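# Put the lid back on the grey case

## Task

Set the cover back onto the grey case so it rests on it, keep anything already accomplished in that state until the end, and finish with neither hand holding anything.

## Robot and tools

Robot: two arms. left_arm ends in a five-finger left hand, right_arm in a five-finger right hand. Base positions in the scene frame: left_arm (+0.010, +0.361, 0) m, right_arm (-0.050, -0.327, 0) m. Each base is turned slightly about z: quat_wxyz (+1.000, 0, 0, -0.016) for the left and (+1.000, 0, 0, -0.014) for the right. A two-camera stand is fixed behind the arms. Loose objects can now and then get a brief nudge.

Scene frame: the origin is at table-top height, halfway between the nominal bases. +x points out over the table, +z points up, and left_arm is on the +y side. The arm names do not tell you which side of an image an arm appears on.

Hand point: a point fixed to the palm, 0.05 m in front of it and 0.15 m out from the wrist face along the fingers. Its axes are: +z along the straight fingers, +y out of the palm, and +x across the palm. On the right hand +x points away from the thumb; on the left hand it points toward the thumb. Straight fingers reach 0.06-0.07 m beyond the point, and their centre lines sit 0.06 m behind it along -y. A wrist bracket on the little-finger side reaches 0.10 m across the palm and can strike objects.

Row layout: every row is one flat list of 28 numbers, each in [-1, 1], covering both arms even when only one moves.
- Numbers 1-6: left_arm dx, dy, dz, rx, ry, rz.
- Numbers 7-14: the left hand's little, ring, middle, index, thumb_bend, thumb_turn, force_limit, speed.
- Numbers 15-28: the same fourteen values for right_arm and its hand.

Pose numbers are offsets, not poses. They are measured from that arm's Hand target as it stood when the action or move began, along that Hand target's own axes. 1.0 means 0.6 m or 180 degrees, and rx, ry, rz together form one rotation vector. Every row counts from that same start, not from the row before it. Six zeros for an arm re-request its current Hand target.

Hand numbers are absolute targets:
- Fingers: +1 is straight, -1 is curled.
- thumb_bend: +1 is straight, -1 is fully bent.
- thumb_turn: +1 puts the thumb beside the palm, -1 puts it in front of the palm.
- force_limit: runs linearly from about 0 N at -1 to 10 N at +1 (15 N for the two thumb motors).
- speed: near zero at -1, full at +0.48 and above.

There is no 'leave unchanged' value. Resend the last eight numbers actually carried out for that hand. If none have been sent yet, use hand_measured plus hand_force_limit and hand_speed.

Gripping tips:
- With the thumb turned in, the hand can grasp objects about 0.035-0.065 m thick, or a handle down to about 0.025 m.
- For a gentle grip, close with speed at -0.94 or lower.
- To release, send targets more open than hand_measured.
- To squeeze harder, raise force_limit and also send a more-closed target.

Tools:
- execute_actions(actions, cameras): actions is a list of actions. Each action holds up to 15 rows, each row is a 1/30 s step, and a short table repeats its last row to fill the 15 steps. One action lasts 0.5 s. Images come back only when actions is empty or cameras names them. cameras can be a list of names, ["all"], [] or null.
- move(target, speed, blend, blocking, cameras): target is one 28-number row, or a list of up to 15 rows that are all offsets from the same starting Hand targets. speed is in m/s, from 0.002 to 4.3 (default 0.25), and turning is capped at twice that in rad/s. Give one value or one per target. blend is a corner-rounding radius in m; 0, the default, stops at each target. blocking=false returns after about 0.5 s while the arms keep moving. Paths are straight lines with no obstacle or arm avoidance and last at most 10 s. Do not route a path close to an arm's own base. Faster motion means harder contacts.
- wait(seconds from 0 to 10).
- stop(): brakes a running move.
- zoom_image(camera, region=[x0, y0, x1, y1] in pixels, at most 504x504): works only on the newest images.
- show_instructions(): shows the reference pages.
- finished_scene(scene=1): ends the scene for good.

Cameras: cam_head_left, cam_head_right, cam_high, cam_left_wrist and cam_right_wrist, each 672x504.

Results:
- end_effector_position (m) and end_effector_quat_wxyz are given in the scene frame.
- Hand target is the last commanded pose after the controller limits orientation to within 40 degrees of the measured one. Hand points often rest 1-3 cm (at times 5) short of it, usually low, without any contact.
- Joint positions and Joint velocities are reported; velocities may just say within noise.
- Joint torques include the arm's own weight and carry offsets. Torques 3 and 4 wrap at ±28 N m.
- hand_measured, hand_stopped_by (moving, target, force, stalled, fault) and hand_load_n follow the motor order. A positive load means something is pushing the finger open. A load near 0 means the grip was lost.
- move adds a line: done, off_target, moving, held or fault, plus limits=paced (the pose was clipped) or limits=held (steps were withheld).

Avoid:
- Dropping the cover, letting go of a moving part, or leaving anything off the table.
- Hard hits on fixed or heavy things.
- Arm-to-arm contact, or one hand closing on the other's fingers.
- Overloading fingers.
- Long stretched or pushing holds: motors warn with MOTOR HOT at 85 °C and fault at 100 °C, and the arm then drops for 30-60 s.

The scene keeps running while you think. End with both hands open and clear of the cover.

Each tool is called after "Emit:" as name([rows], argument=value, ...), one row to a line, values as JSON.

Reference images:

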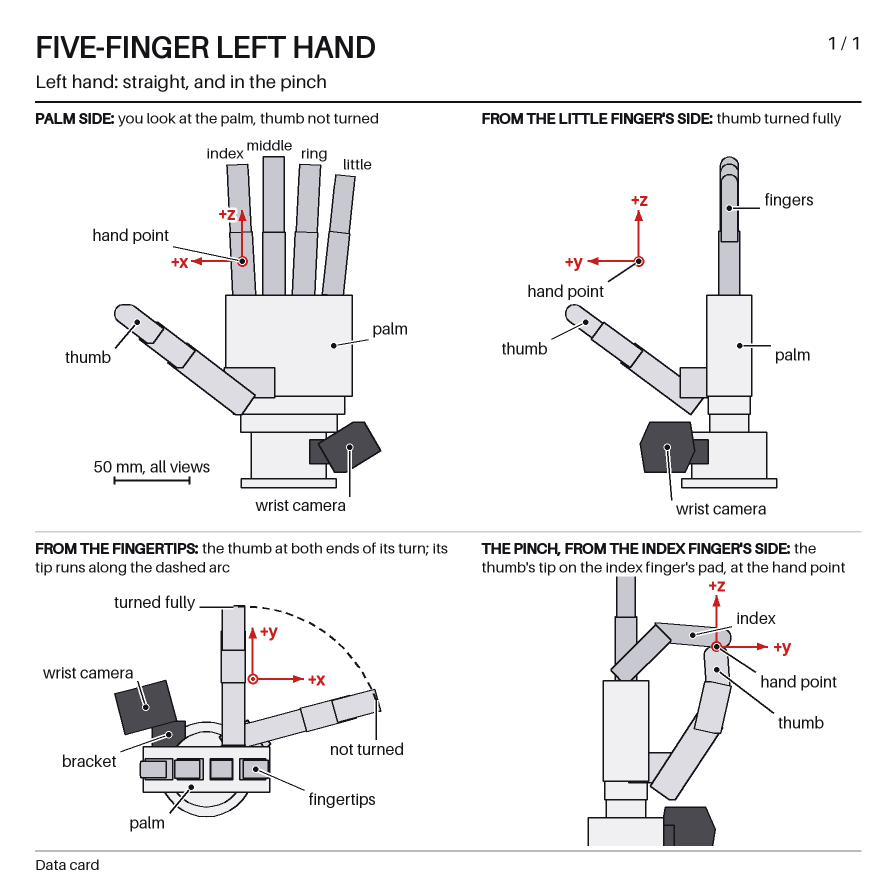

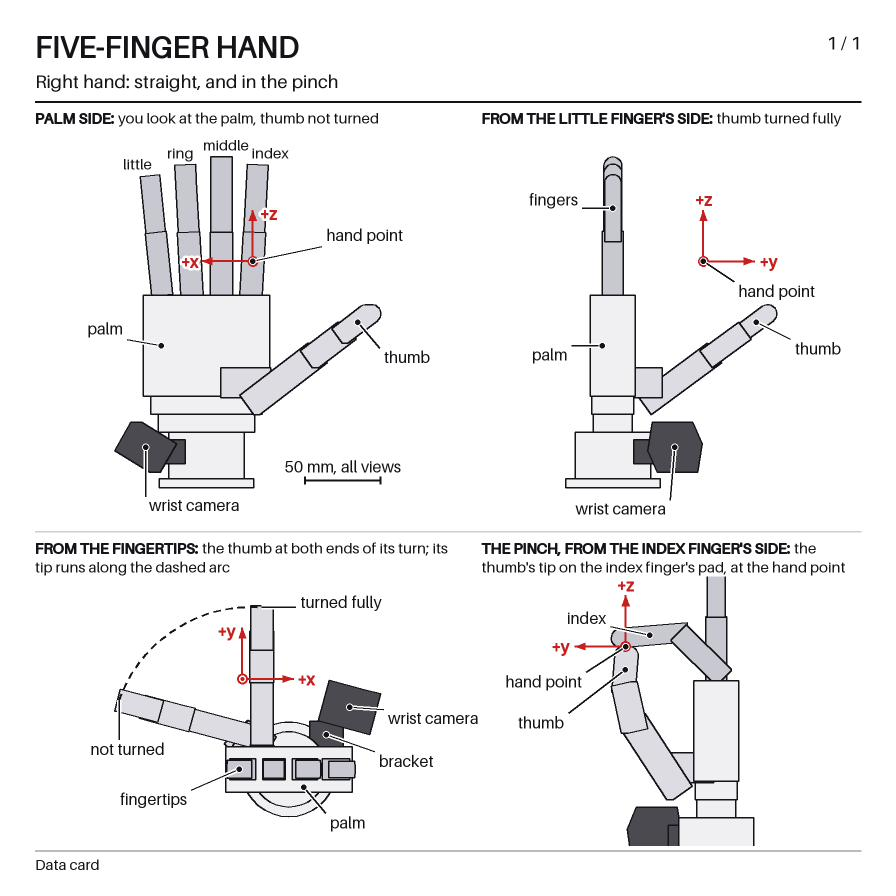

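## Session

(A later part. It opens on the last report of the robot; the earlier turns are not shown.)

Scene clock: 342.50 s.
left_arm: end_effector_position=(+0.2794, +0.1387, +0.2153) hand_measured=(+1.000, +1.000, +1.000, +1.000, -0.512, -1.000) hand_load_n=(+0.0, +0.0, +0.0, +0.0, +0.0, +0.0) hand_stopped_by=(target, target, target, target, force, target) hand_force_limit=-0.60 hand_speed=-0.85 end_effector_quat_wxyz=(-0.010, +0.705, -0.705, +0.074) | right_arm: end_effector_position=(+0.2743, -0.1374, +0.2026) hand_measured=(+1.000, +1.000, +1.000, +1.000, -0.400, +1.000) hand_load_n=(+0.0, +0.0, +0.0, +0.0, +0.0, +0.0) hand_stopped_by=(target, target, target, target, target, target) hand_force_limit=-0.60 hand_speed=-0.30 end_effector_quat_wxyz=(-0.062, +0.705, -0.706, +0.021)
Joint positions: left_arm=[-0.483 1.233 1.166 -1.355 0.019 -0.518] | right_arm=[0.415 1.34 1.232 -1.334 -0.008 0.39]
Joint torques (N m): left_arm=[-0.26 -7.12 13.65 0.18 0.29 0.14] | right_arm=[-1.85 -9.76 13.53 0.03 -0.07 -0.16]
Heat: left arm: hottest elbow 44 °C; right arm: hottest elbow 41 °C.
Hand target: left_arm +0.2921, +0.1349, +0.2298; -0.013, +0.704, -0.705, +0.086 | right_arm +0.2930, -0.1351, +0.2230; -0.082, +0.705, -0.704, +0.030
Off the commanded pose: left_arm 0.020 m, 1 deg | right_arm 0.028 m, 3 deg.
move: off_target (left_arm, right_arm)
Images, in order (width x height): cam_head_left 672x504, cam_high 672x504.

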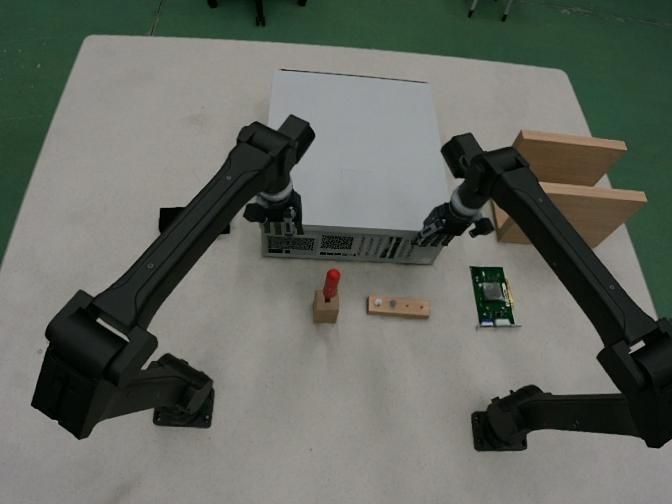

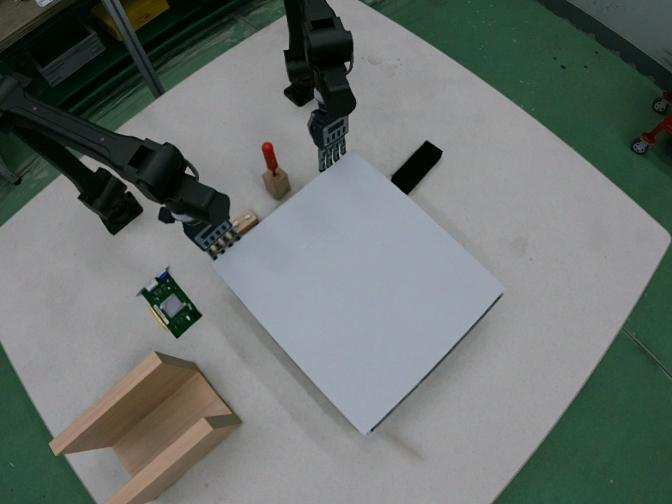

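Emit:
move(target=[0.0002,-0.0165,0.0023,0,0,0,1,1,1,1,-0.6,-1,-0.6,-0.85,-0.0006,-0.021,-0.0071,0,0,0,1,1,1,1,-0.4,1,-0.6,-0.3], speed=0.03, cameras=["cam_head_left","cam_head_right","cam_high"])

Emit:
zoom_image(camera="cam_high", region=[330, 270, 530, 450])

Emit:
zoom_image(camera="cam_high", region=[180, 100, 380, 280])

Emit:
zoom_image(camera="cam_head_right", region=[370, 170, 490, 270])

Emit:
zoom_image(camera="cam_head_left", region=[230, 170, 350, 270])

Scene clock: 344.07 s.
left_arm: end_effector_position=(+0.2863, +0.1393, +0.2151) hand_measured=(+1.000, +1.000, +1.000, +1.000, -0.512, -1.000) hand_load_n=(+0.0, +0.5, -1.5, -0.5, +0.0, +0.0) hand_stopped_by=(target, target, target, target, force, target) hand_force_limit=-0.60 hand_speed=-0.85 end_effector_quat_wxyz=(-0.009, +0.705, -0.706, +0.072) | right_arm: end_effector_position=(+0.2825, -0.1376, +0.2064) hand_measured=(+1.000, +1.000, +1.000, +1.000, -0.400, +1.000) hand_load_n=(+0.0, -1.5, +0.0, +0.0, +0.0, +0.0) hand_stopped_by=(target, target, target, target, target, target) hand_force_limit=-0.60 hand_speed=-0.30 end_effector_quat_wxyz=(-0.056, +0.704, -0.707, +0.018)
Joint positions: left_arm=[-0.472 1.252 1.182 -1.358 0.022 -0.504] | right_arm=[0.407 1.367 1.268 -1.355 -0.01 0.384]
Joint torques (N m): left_arm=[0.56 -7.18 13.74 0.38 0.19 0.08] | right_arm=[-1.96 -10.23 14.01 0.25 -0.08 -0.18]
Heat: left arm: hottest elbow 45 °C; right arm: hottest elbow 41 °C.
Hand target: left_arm +0.3020, +0.1347, +0.2298; -0.013, +0.704, -0.705, +0.086 | right_arm +0.3047, -0.1352, +0.2291; -0.082, +0.704, -0.704, +0.030
Off the commanded pose: left_arm 0.022 m, 2 deg | right_arm 0.032 m, 3 deg.
move: off_target (left_arm, right_arm)
Images, in order (width x height): cam_head_left 672x504, cam_head_right 672x504, cam_high 672x504.

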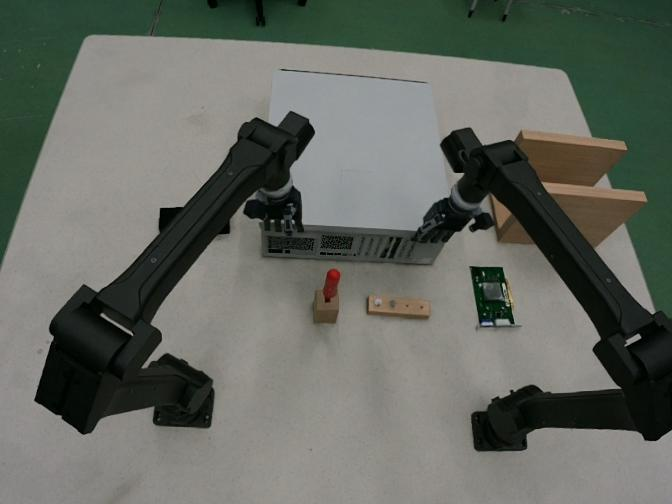

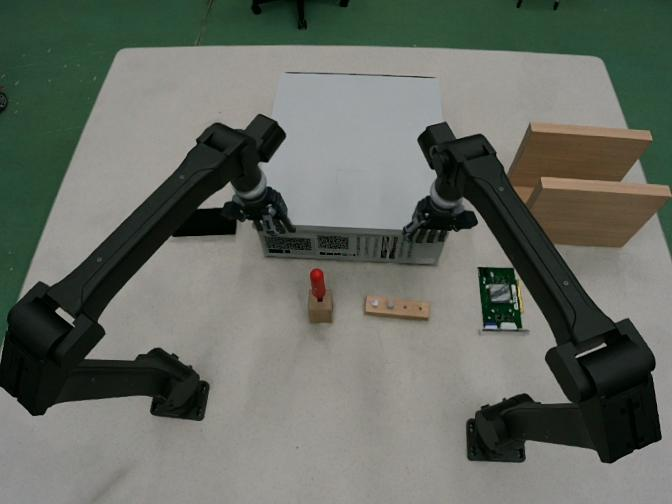

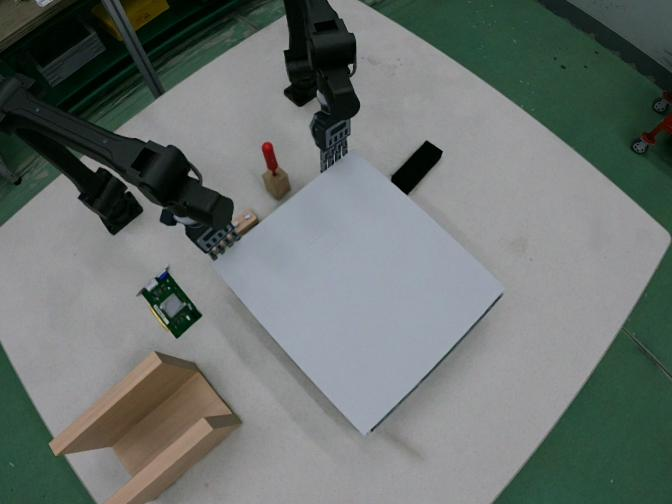

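Scaled by 2.520 from the camera's 672x504 image, which has a finer 960x720 frame.

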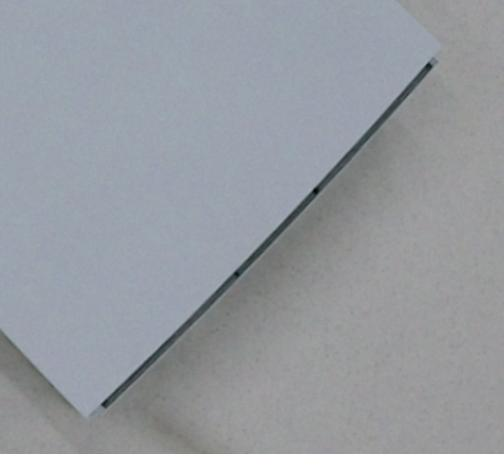

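Scaled by 2.520 from the camera's 672x504 image, which has a finer 960x720 frame.

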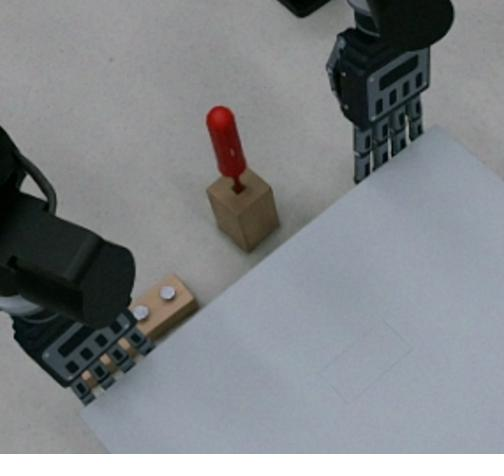

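Scaled by 4.200 from the camera's 672x504 image, which has a finer 960x720 frame.

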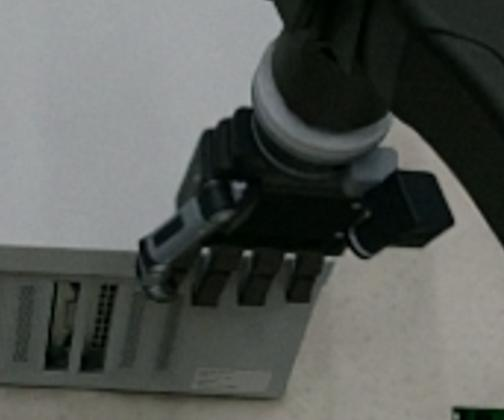

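Scaled by 4.200 from the camera's 672x504 image, which has a finer 960x720 frame.

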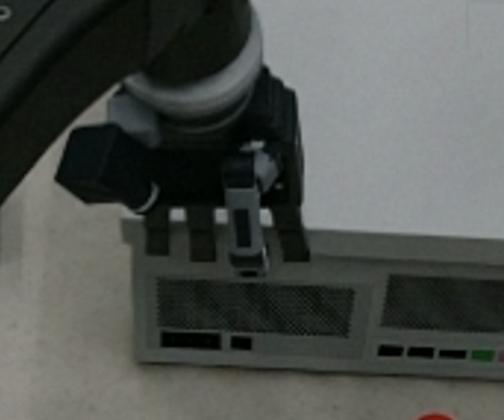

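Emit:
move(target=[0.0002,-0.0198,0.0028,0,0,0,1,1,1,1,-0.6,-1,-0.6,-0.85,0.0001,-0.0197,0.0032,0,0,0,1,1,1,1,-0.4,1,-0.6,-0.3], speed=0.03, cameras=["cam_high"])

Emit:
zoom_image(camera="cam_high", region=[330, 270, 530, 450])

Scene clock: 345.53 s.
left_arm: end_effector_position=(+0.2936, +0.1388, +0.2159) hand_measured=(+1.000, +1.000, +1.000, +1.000, -0.512, -1.000) hand_load_n=(+0.0, +0.0, -2.5, +0.0, +0.0, +0.0) hand_stopped_by=(target, target, target, target, force, target) hand_force_limit=-0.60 hand_speed=-0.85 end_effector_quat_wxyz=(-0.006, +0.704, -0.707, +0.069) | right_arm: end_effector_position=(+0.2906, -0.1379, +0.2055) hand_measured=(+1.000, +1.000, +1.000, +1.000, -0.400, +1.000) hand_load_n=(+0.0, -2.0, +0.0, +0.0, +0.0, +0.0) hand_stopped_by=(target, target, target, target, target, target) hand_force_limit=-0.60 hand_speed=-0.30 end_effector_quat_wxyz=(-0.051, +0.704, -0.708, +0.015)
Joint positions: left_arm=[-0.461 1.276 1.204 -1.364 0.029 -0.49] | right_arm=[0.397 1.394 1.292 -1.362 -0.013 0.376]
Joint torques (N m): left_arm=[1.03 -6.95 14.04 0.84 0.06 0.16] | right_arm=[-1.96 -10.4 14.38 0.54 0 -0.21]
Heat: left arm: hottest elbow 45 °C; right arm: hottest elbow 41 °C.
Hand target: left_arm +0.3140, +0.1346, +0.2297; -0.013, +0.704, -0.705, +0.086 | right_arm +0.3168, -0.1351, +0.2292; -0.082, +0.704, -0.704, +0.030
Off the commanded pose: left_arm 0.025 m, 2 deg | right_arm 0.035 m, 4 deg.
move: off_target (left_arm, right_arm)
Images, in order (width x height): cam_high 672x504.

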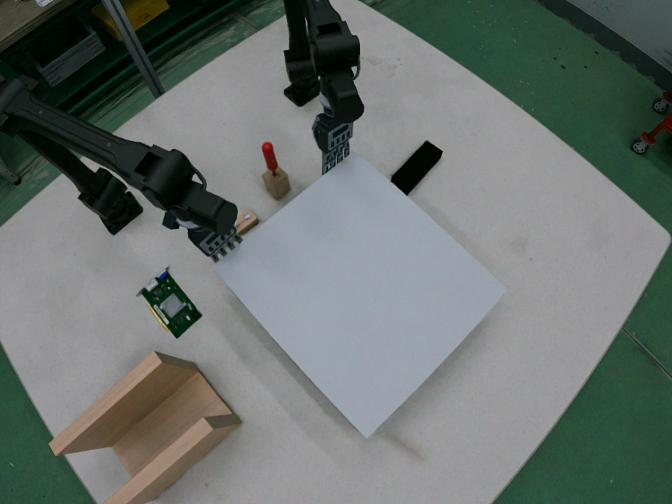

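Scaled by 2.520 from the camera's 672x504 image, which has a finer 960x720 frame.

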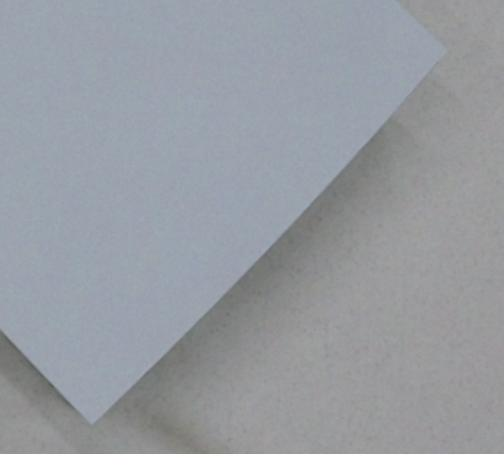

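Emit:
wait(seconds=0.1, cameras=["cam_head_left","cam_head_right","cam_high"])

Emit:
zoom_image(camera="cam_head_right", region=[250, 170, 460, 270])

Emit:
zoom_image(camera="cam_head_left", region=[250, 170, 460, 270])

Emit:
zoom_image(camera="cam_head_left", region=[250, 50, 450, 150])

Emit:
zoom_image(camera="cam_high", region=[320, 380, 400, 460])

Emit:
zoom_image(camera="cam_high", region=[460, 250, 540, 330])

Scene clock: 346.27 s.
left_arm: end_effector_position=(+0.2936, +0.1389, +0.2159) hand_measured=(+1.000, +1.000, +1.000, +1.000, -0.512, -1.000) hand_load_n=(+0.0, +0.0, -2.5, +0.0, +0.0, +0.0) hand_stopped_by=(target, target, target, target, force, target) hand_force_limit=-0.60 hand_speed=-0.85 end_effector_quat_wxyz=(-0.006, +0.703, -0.707, +0.069) | right_arm: end_effector_position=(+0.2906, -0.1379, +0.2055) hand_measured=(+1.000, +1.000, +1.000, +1.000, -0.400, +1.000) hand_load_n=(+0.0, -2.5, +0.0, +0.0, +0.0, +0.0) hand_stopped_by=(target, target, target, target, target, target) hand_force_limit=-0.60 hand_speed=-0.30 end_effector_quat_wxyz=(-0.051, +0.704, -0.708, +0.015)
Joint positions: left_arm=[-0.461 1.276 1.204 -1.364 0.029 -0.489] | right_arm=[0.397 1.394 1.292 -1.362 -0.013 0.375]
Joint torques (N m): left_arm=[0.91 -7.71 13.86 0.64 0.07 0.11] | right_arm=[-1.96 -10.34 14.39 0.54 0 -0.2]
Heat: left arm: hottest elbow 45 °C; right arm: hottest elbow 41 °C.
Hand target: left_arm +0.3140, +0.1346, +0.2297; -0.013, +0.704, -0.705, +0.086 | right_arm +0.3168, -0.1351, +0.2292; -0.082, +0.704, -0.704, +0.030
Off the commanded pose: left_arm 0.025 m, 2 deg | right_arm 0.035 m, 4 deg.
wait: 0.10 s; at rest from the start
Images, in order (width x height): cam_head_left 672x504, cam_head_right 672x504, cam_high 672x504.

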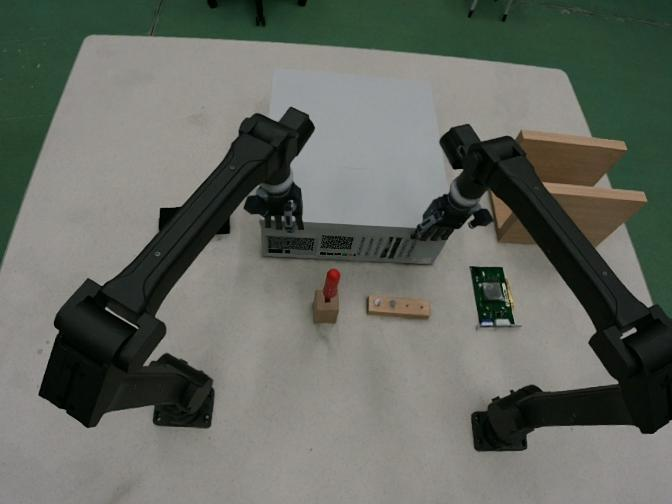

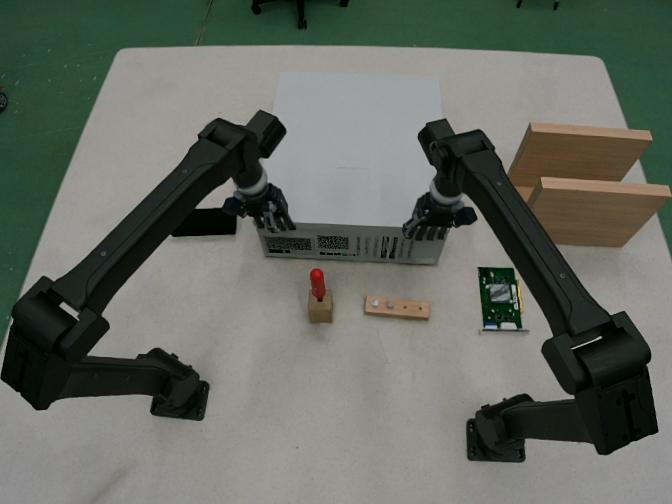

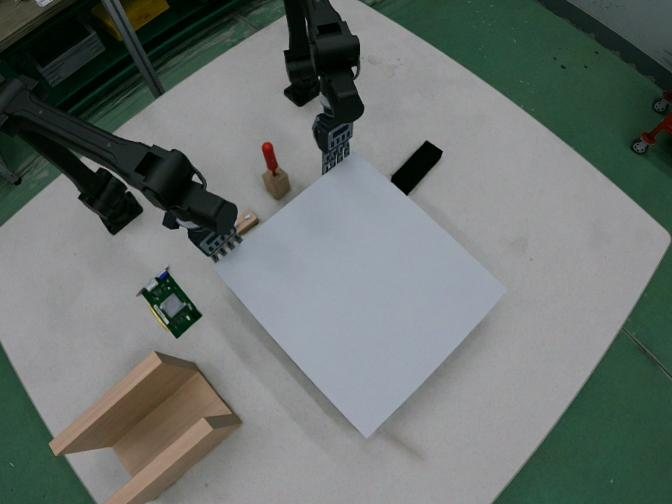

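Scaled by 2.400 from the camera's 672x504 image, which has a finer 960x720 frame.

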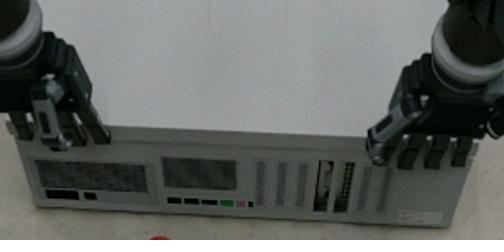

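Scaled by 2.400 from the camera's 672x504 image, which has a finer 960x720 frame.

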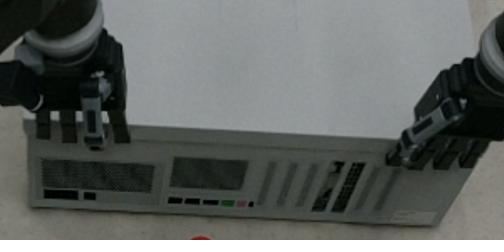

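Scaled by 2.520 from the camera's 672x504 image, which has a finer 960x720 frame.

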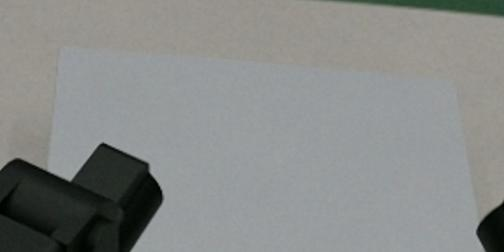

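Scaled by 6.300 from the camera's 672x504 image, which has a finer 960x720 frame.

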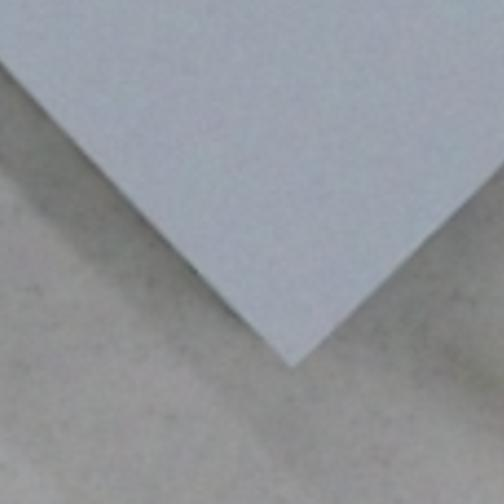

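Scaled by 6.300 from the camera's 672x504 image, which has a finer 960x720 frame.

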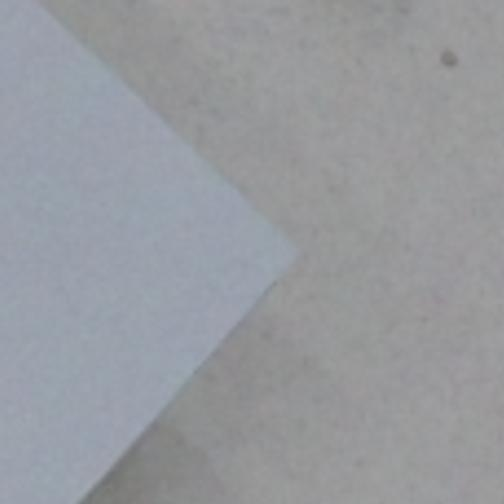

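Emit:
move([
  [0.0009,0.099,-0.0139,0,0,0,1,1,1,1,-0.6,-1,-0.6,-0.85,-0.0007,0.0986,-0.0158,0,0,0,1,1,1,1,-0.4,1,-0.6,-0.3],
  [-0.0248,0.132,-0.264,0,0,0,1,1,1,1,-0.6,-1,-0.6,-0.85,0.018,0.141,-0.2609,0,0,0,1,1,1,1,-0.4,1,-0.6,-0.3],
], speed=0.15, blend=[0.02, 0], cameras=["all"])

Scene clock: 348.83 s.
left_arm: end_effector_position=(+0.2098, +0.1646, +0.3572) hand_measured=(+1.000, +1.000, +1.000, +1.000, -0.512, -1.000) hand_load_n=(+0.0, -0.5, +0.0, +0.0, +0.0, +0.0) hand_stopped_by=(target, target, target, target, force, target) hand_force_limit=-0.60 hand_speed=-0.85 end_effector_quat_wxyz=(-0.013, +0.701, -0.704, +0.115) | right_arm: end_effector_position=(+0.2026, -0.1616, +0.3465) hand_measured=(+1.000, +1.000, +1.000, +1.000, -0.400, +1.000) hand_load_n=(+0.0, +0.0, +0.0, +0.0, +0.0, +0.0) hand_stopped_by=(target, target, target, target, target, target) hand_force_limit=-0.60 hand_speed=-0.30 end_effector_quat_wxyz=(-0.085, +0.707, -0.702, +0.029)
Joint positions: left_arm=[-0.516 1.041 1.397 -1.697 0.028 -0.548] | right_arm=[0.428 1.147 1.45 -1.694 -0.012 0.395]
Joint torques (N m): left_arm=[0.21 -4.37 12.63 0.09 0.3 0.13] | right_arm=[-0.62 -7.41 13 0.12 -0.16 0.06]
Heat: left arm: hottest elbow 45 °C; right arm: hottest elbow 41 °C.
Hand target: left_arm +0.2136, +0.1651, +0.3732; -0.013, +0.704, -0.705, +0.086 | right_arm +0.2085, -0.1568, +0.3692; -0.082, +0.705, -0.704, +0.030
Off the commanded pose: left_arm 0.016 m, 3 deg | right_arm 0.024 m, 1 deg.
joint sent to its limit (left arm) — joint 4 (wrist pitch), lower limit. The joint targets are off in orientation, not in position.
joint sent to its limit (right arm) — joint 4 (wrist pitch), lower limit. The joint targets are off in orientation, not in position.
move: off_target (left_arm, right_arm)

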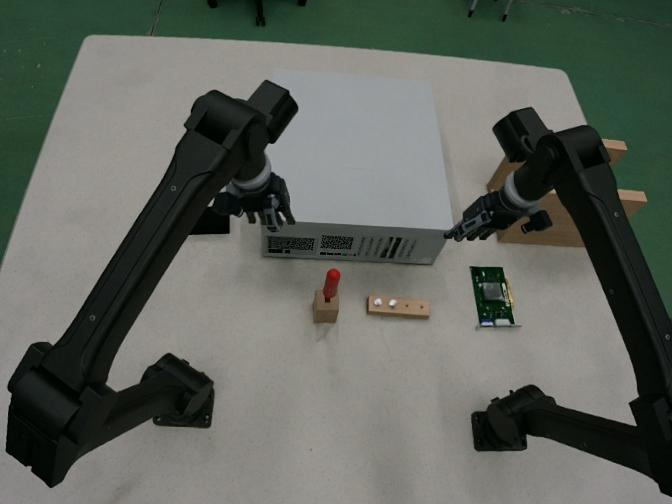

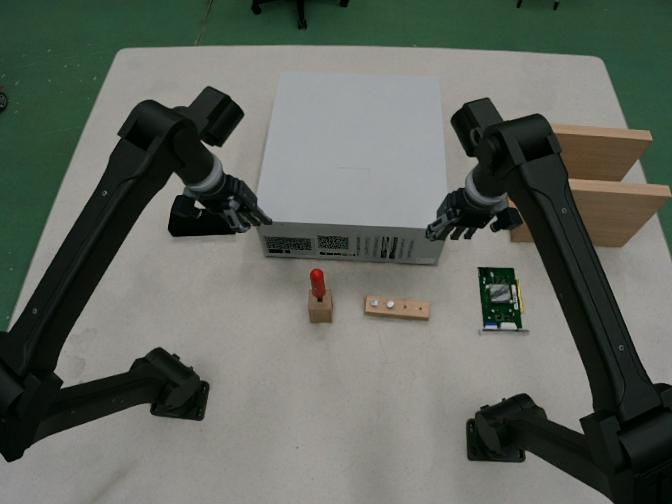

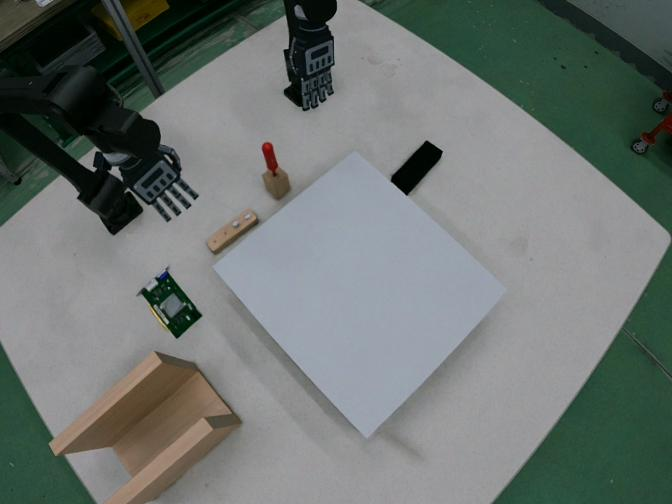

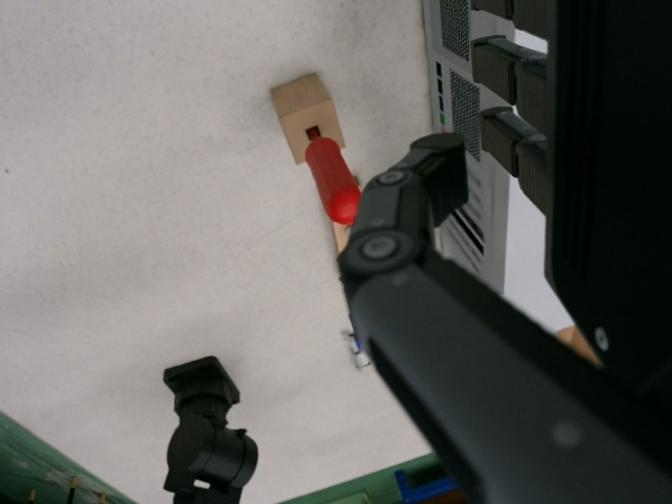

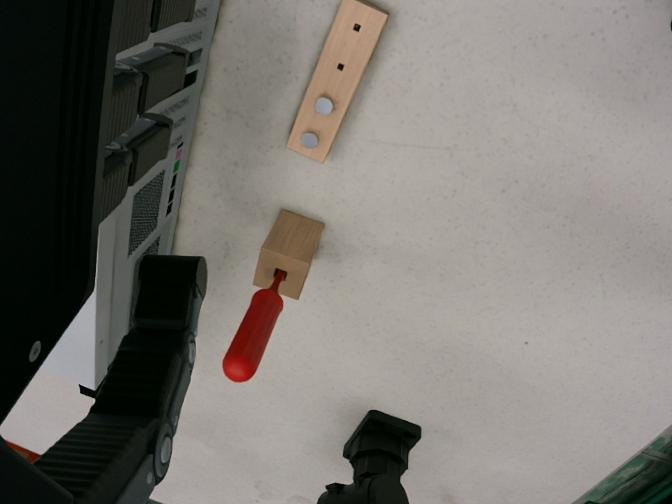

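Emit:
zoom_image(camera="cam_head_right", region=[240, 60, 460, 280])

Emit:
zoom_image(camera="cam_head_left", region=[370, 170, 490, 270])

Emit:
zoom_image(camera="cam_head_left", region=[240, 170, 360, 270])

Emit:
zoom_image(camera="cam_head_right", region=[230, 180, 350, 280])

Emit:
zoom_image(camera="cam_high", region=[190, 130, 390, 330])

Emit:
zoom_image(camera="cam_high", region=[320, 140, 520, 310])

Emit:
zoom_image(camera="cam_left_wrist", region=[400, 0, 560, 300])

Emit:
zoom_image(camera="cam_right_wrist", region=[70, 0, 270, 400])

Scaled by 2.291 from the camera's 672x504 image, which has a finer 960x720 frame.

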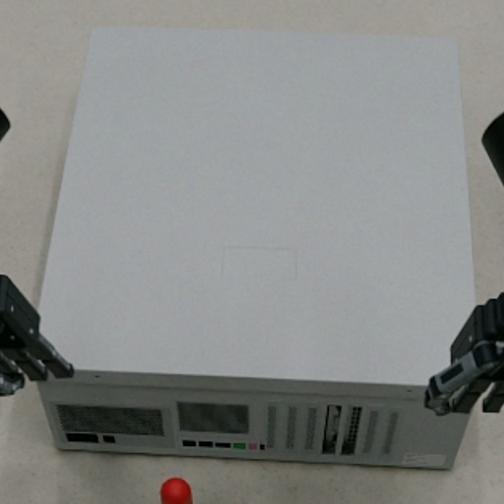

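Scaled by 4.200 from the camera's 672x504 image, which has a finer 960x720 frame.

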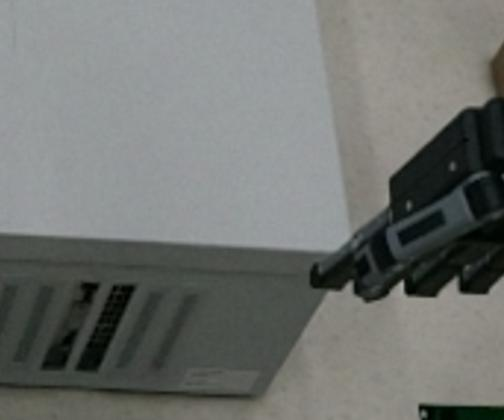

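Scaled by 4.200 from the camera's 672x504 image, which has a finer 960x720 frame.

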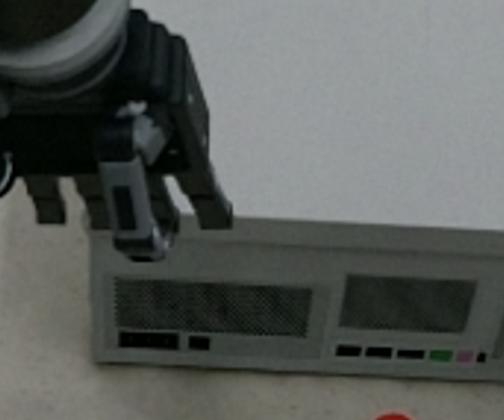

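Scaled by 4.200 from the camera's 672x504 image, which has a finer 960x720 frame.

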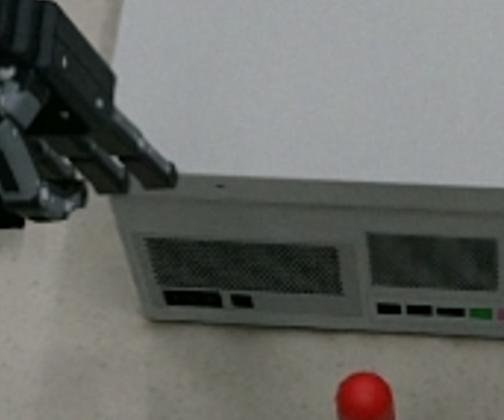

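Scaled by 2.520 from the camera's 672x504 image, which has a finer 960x720 frame.

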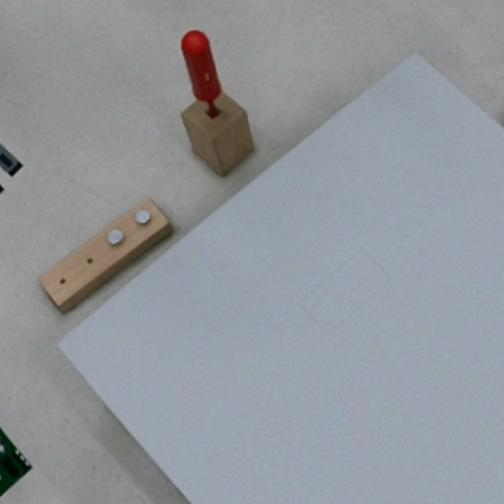

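Scaled by 2.520 from the camera's 672x504 image, which has a finer 960x720 frame.

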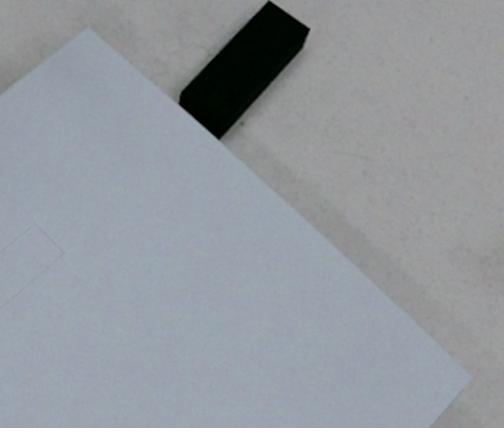

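Scaled by 1.680 from the camera's 672x504 image, which has a finer 960x720 frame.

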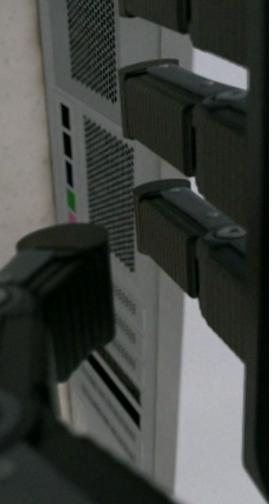

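Scaled by 1.260 from the camera's 672x504 image, which has a finer 960x720 frame.

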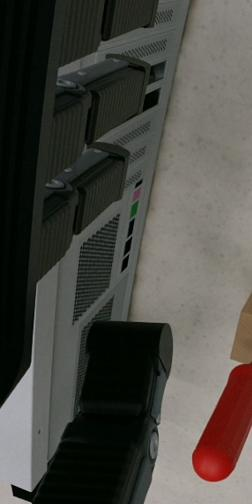

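Emit:
move(target=[-0.2215,0.0177,-0.1272,0,0,0,1,1,1,1,-0.6,-1,-0.6,-0.85,0.2607,0.0205,-0.0903,0,0,0,1,1,1,1,-0.4,1,-0.6,-0.3], speed=0.25, cameras=["cam_head_left","cam_head_right","cam_high"])

Emit:
zoom_image(camera="cam_head_right", region=[230, 170, 350, 270])

Emit:
zoom_image(camera="cam_head_right", region=[370, 170, 490, 270])

Emit:
zoom_image(camera="cam_head_left", region=[240, 170, 360, 270])

Emit:
zoom_image(camera="cam_head_left", region=[370, 170, 490, 270])

Emit:
zoom_image(camera="cam_head_left", region=[250, 40, 370, 140])

Emit:
zoom_image(camera="cam_head_left", region=[370, 50, 490, 150])

Emit:
zoom_image(camera="cam_head_right", region=[250, 40, 370, 140])

Emit:
zoom_image(camera="cam_head_right", region=[370, 50, 490, 150])

Scene clock: 353.53 s.
left_arm: end_effector_position=(+0.1946, +0.3025, +0.4180) hand_measured=(+1.000, +1.000, +1.000, +1.000, -0.512, -1.000) hand_load_n=(+0.0, +0.0, +0.0, +0.0, +0.0, +0.0) hand_stopped_by=(target, target, target, target, force, target) hand_force_limit=-0.60 hand_speed=-0.85 end_effector_quat_wxyz=(-0.134, +0.686, -0.679, +0.226) | right_arm: end_effector_position=(+0.1868, -0.3129, +0.3903) hand_measured=(+1.000, +1.000, +1.000, +1.000, -0.400, +1.000) hand_load_n=(+0.0, +0.0, +0.0, +0.0, +0.0, +0.0) hand_stopped_by=(target, target, target, target, target, target) hand_force_limit=-0.60 hand_speed=-0.30 end_effector_quat_wxyz=(-0.156, +0.688, -0.700, +0.109)
Joint positions: left_arm=[0.023 0.781 1.427 -1.697 0.119 -0.051] | right_arm=[-0.108 0.959 1.45 -1.694 -0.112 -0.098]
Joint torques (N m): left_arm=[0.38 -0.73 11.79 0.73 0.13 0.11] | right_arm=[-1.49 -4.54 12.08 0.5 -0.04 -0.17]
Heat: left arm: hottest elbow 46 °C; right arm: hottest elbow 41 °C.
Hand target: left_arm +0.1934, +0.3051, +0.4332; -0.013, +0.704, -0.705, +0.086 | right_arm +0.1889, -0.3168, +0.4091; -0.082, +0.704, -0.704, +0.030
Off the commanded pose: left_arm 0.015 m, 21 deg | right_arm 0.019 m, 13 deg.
joint sent to its limit (left arm) — joint 4 (wrist pitch), lower limit. The joint targets are off in orientation, not in position.
joint sent to its limit (right arm) — joint 4 (wrist pitch), lower limit. The joint targets are off in orientation, not in position.
move: off_target (left_arm, right_arm)
Images, in order (width x height): cam_head_left 672x504, cam_head_right 672x504, cam_high 672x504.

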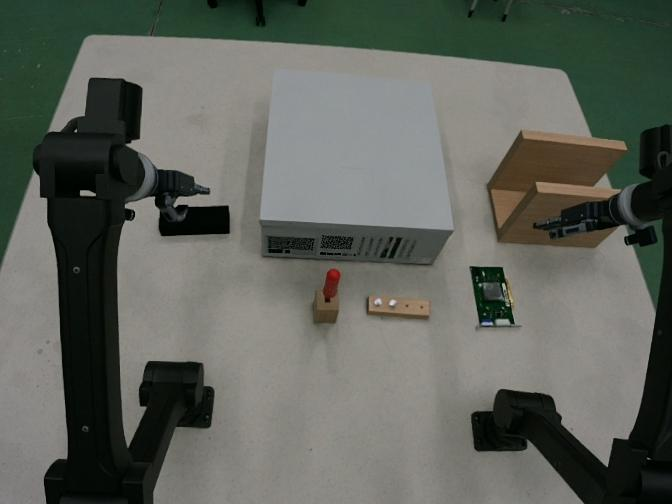

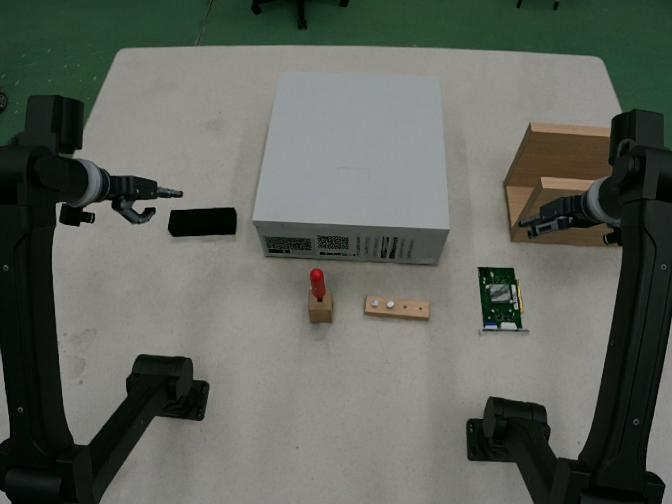

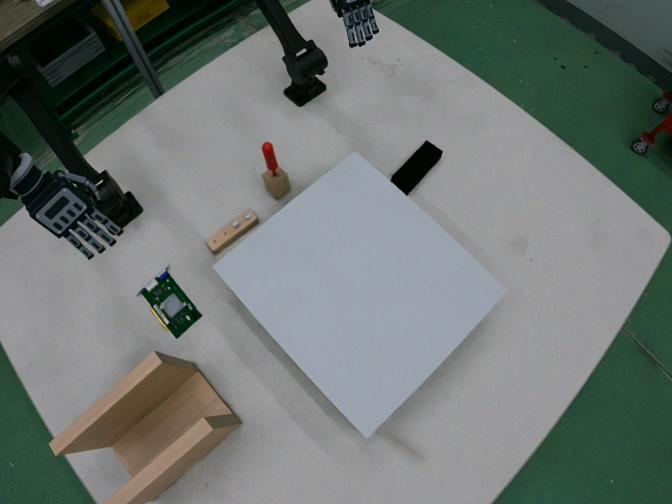

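Scaled by 4.200 from the camera's 672x504 image, which has a finer 960x720 frame.

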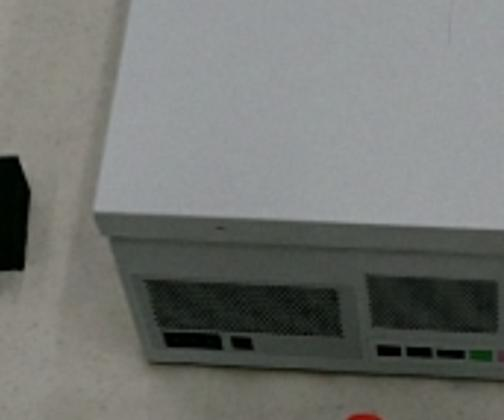

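Scaled by 4.200 from the camera's 672x504 image, which has a finer 960x720 frame.

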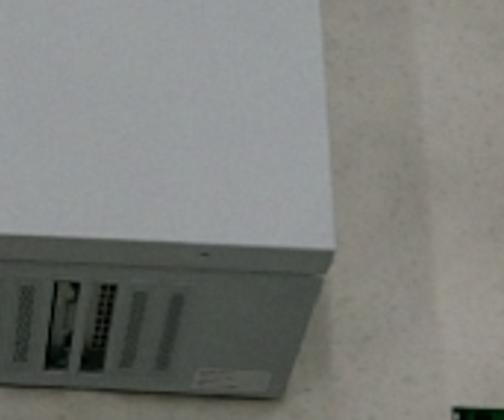

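Scaled by 4.200 from the camera's 672x504 image, which has a finer 960x720 frame.

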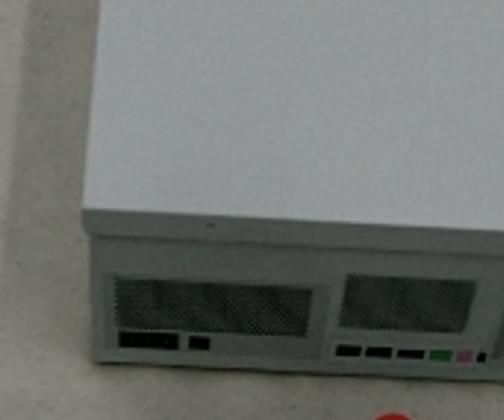

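Scaled by 4.200 from the camera's 672x504 image, which has a finer 960x720 frame.

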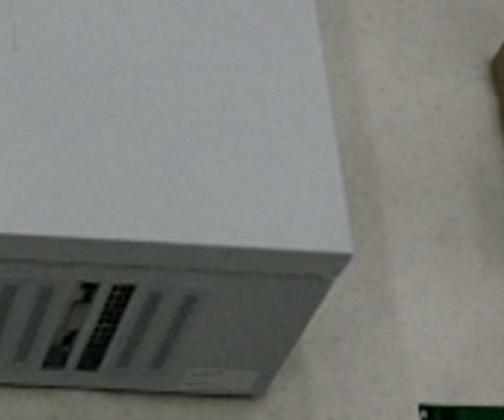

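Scaled by 4.200 from the camera's 672x504 image, which has a finer 960x720 frame.

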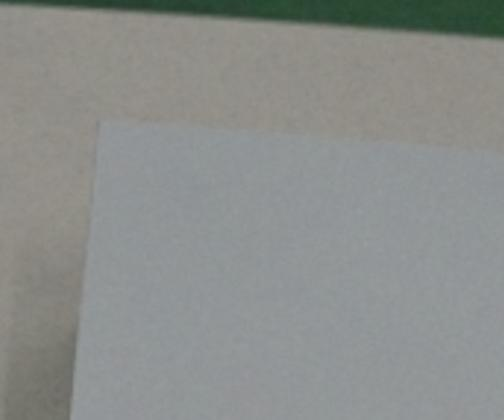

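Scaled by 4.200 from the camera's 672x504 image, which has a finer 960x720 frame.

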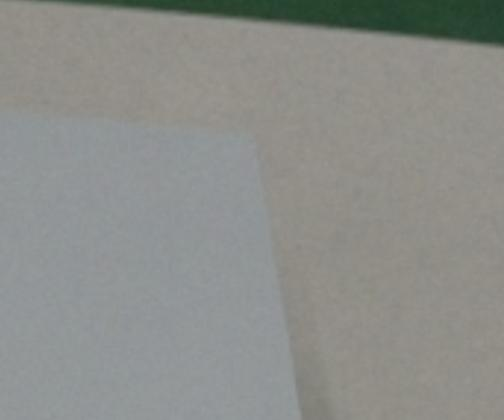

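Scaled by 4.200 from the camera's 672x504 image, which has a finer 960x720 frame.

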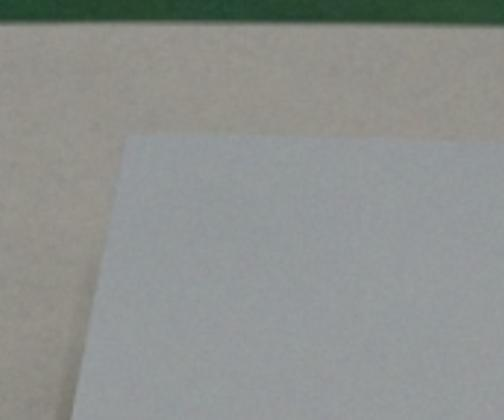

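Scaled by 4.200 from the camera's 672x504 image, which has a finer 960x720 frame.

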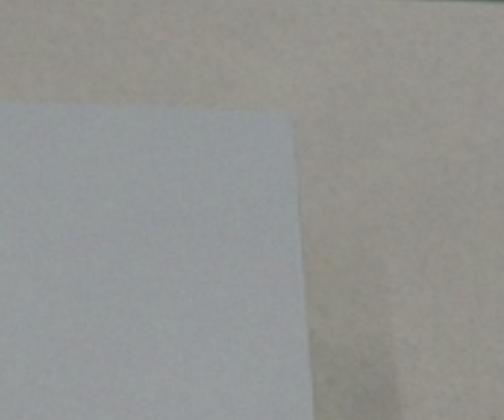

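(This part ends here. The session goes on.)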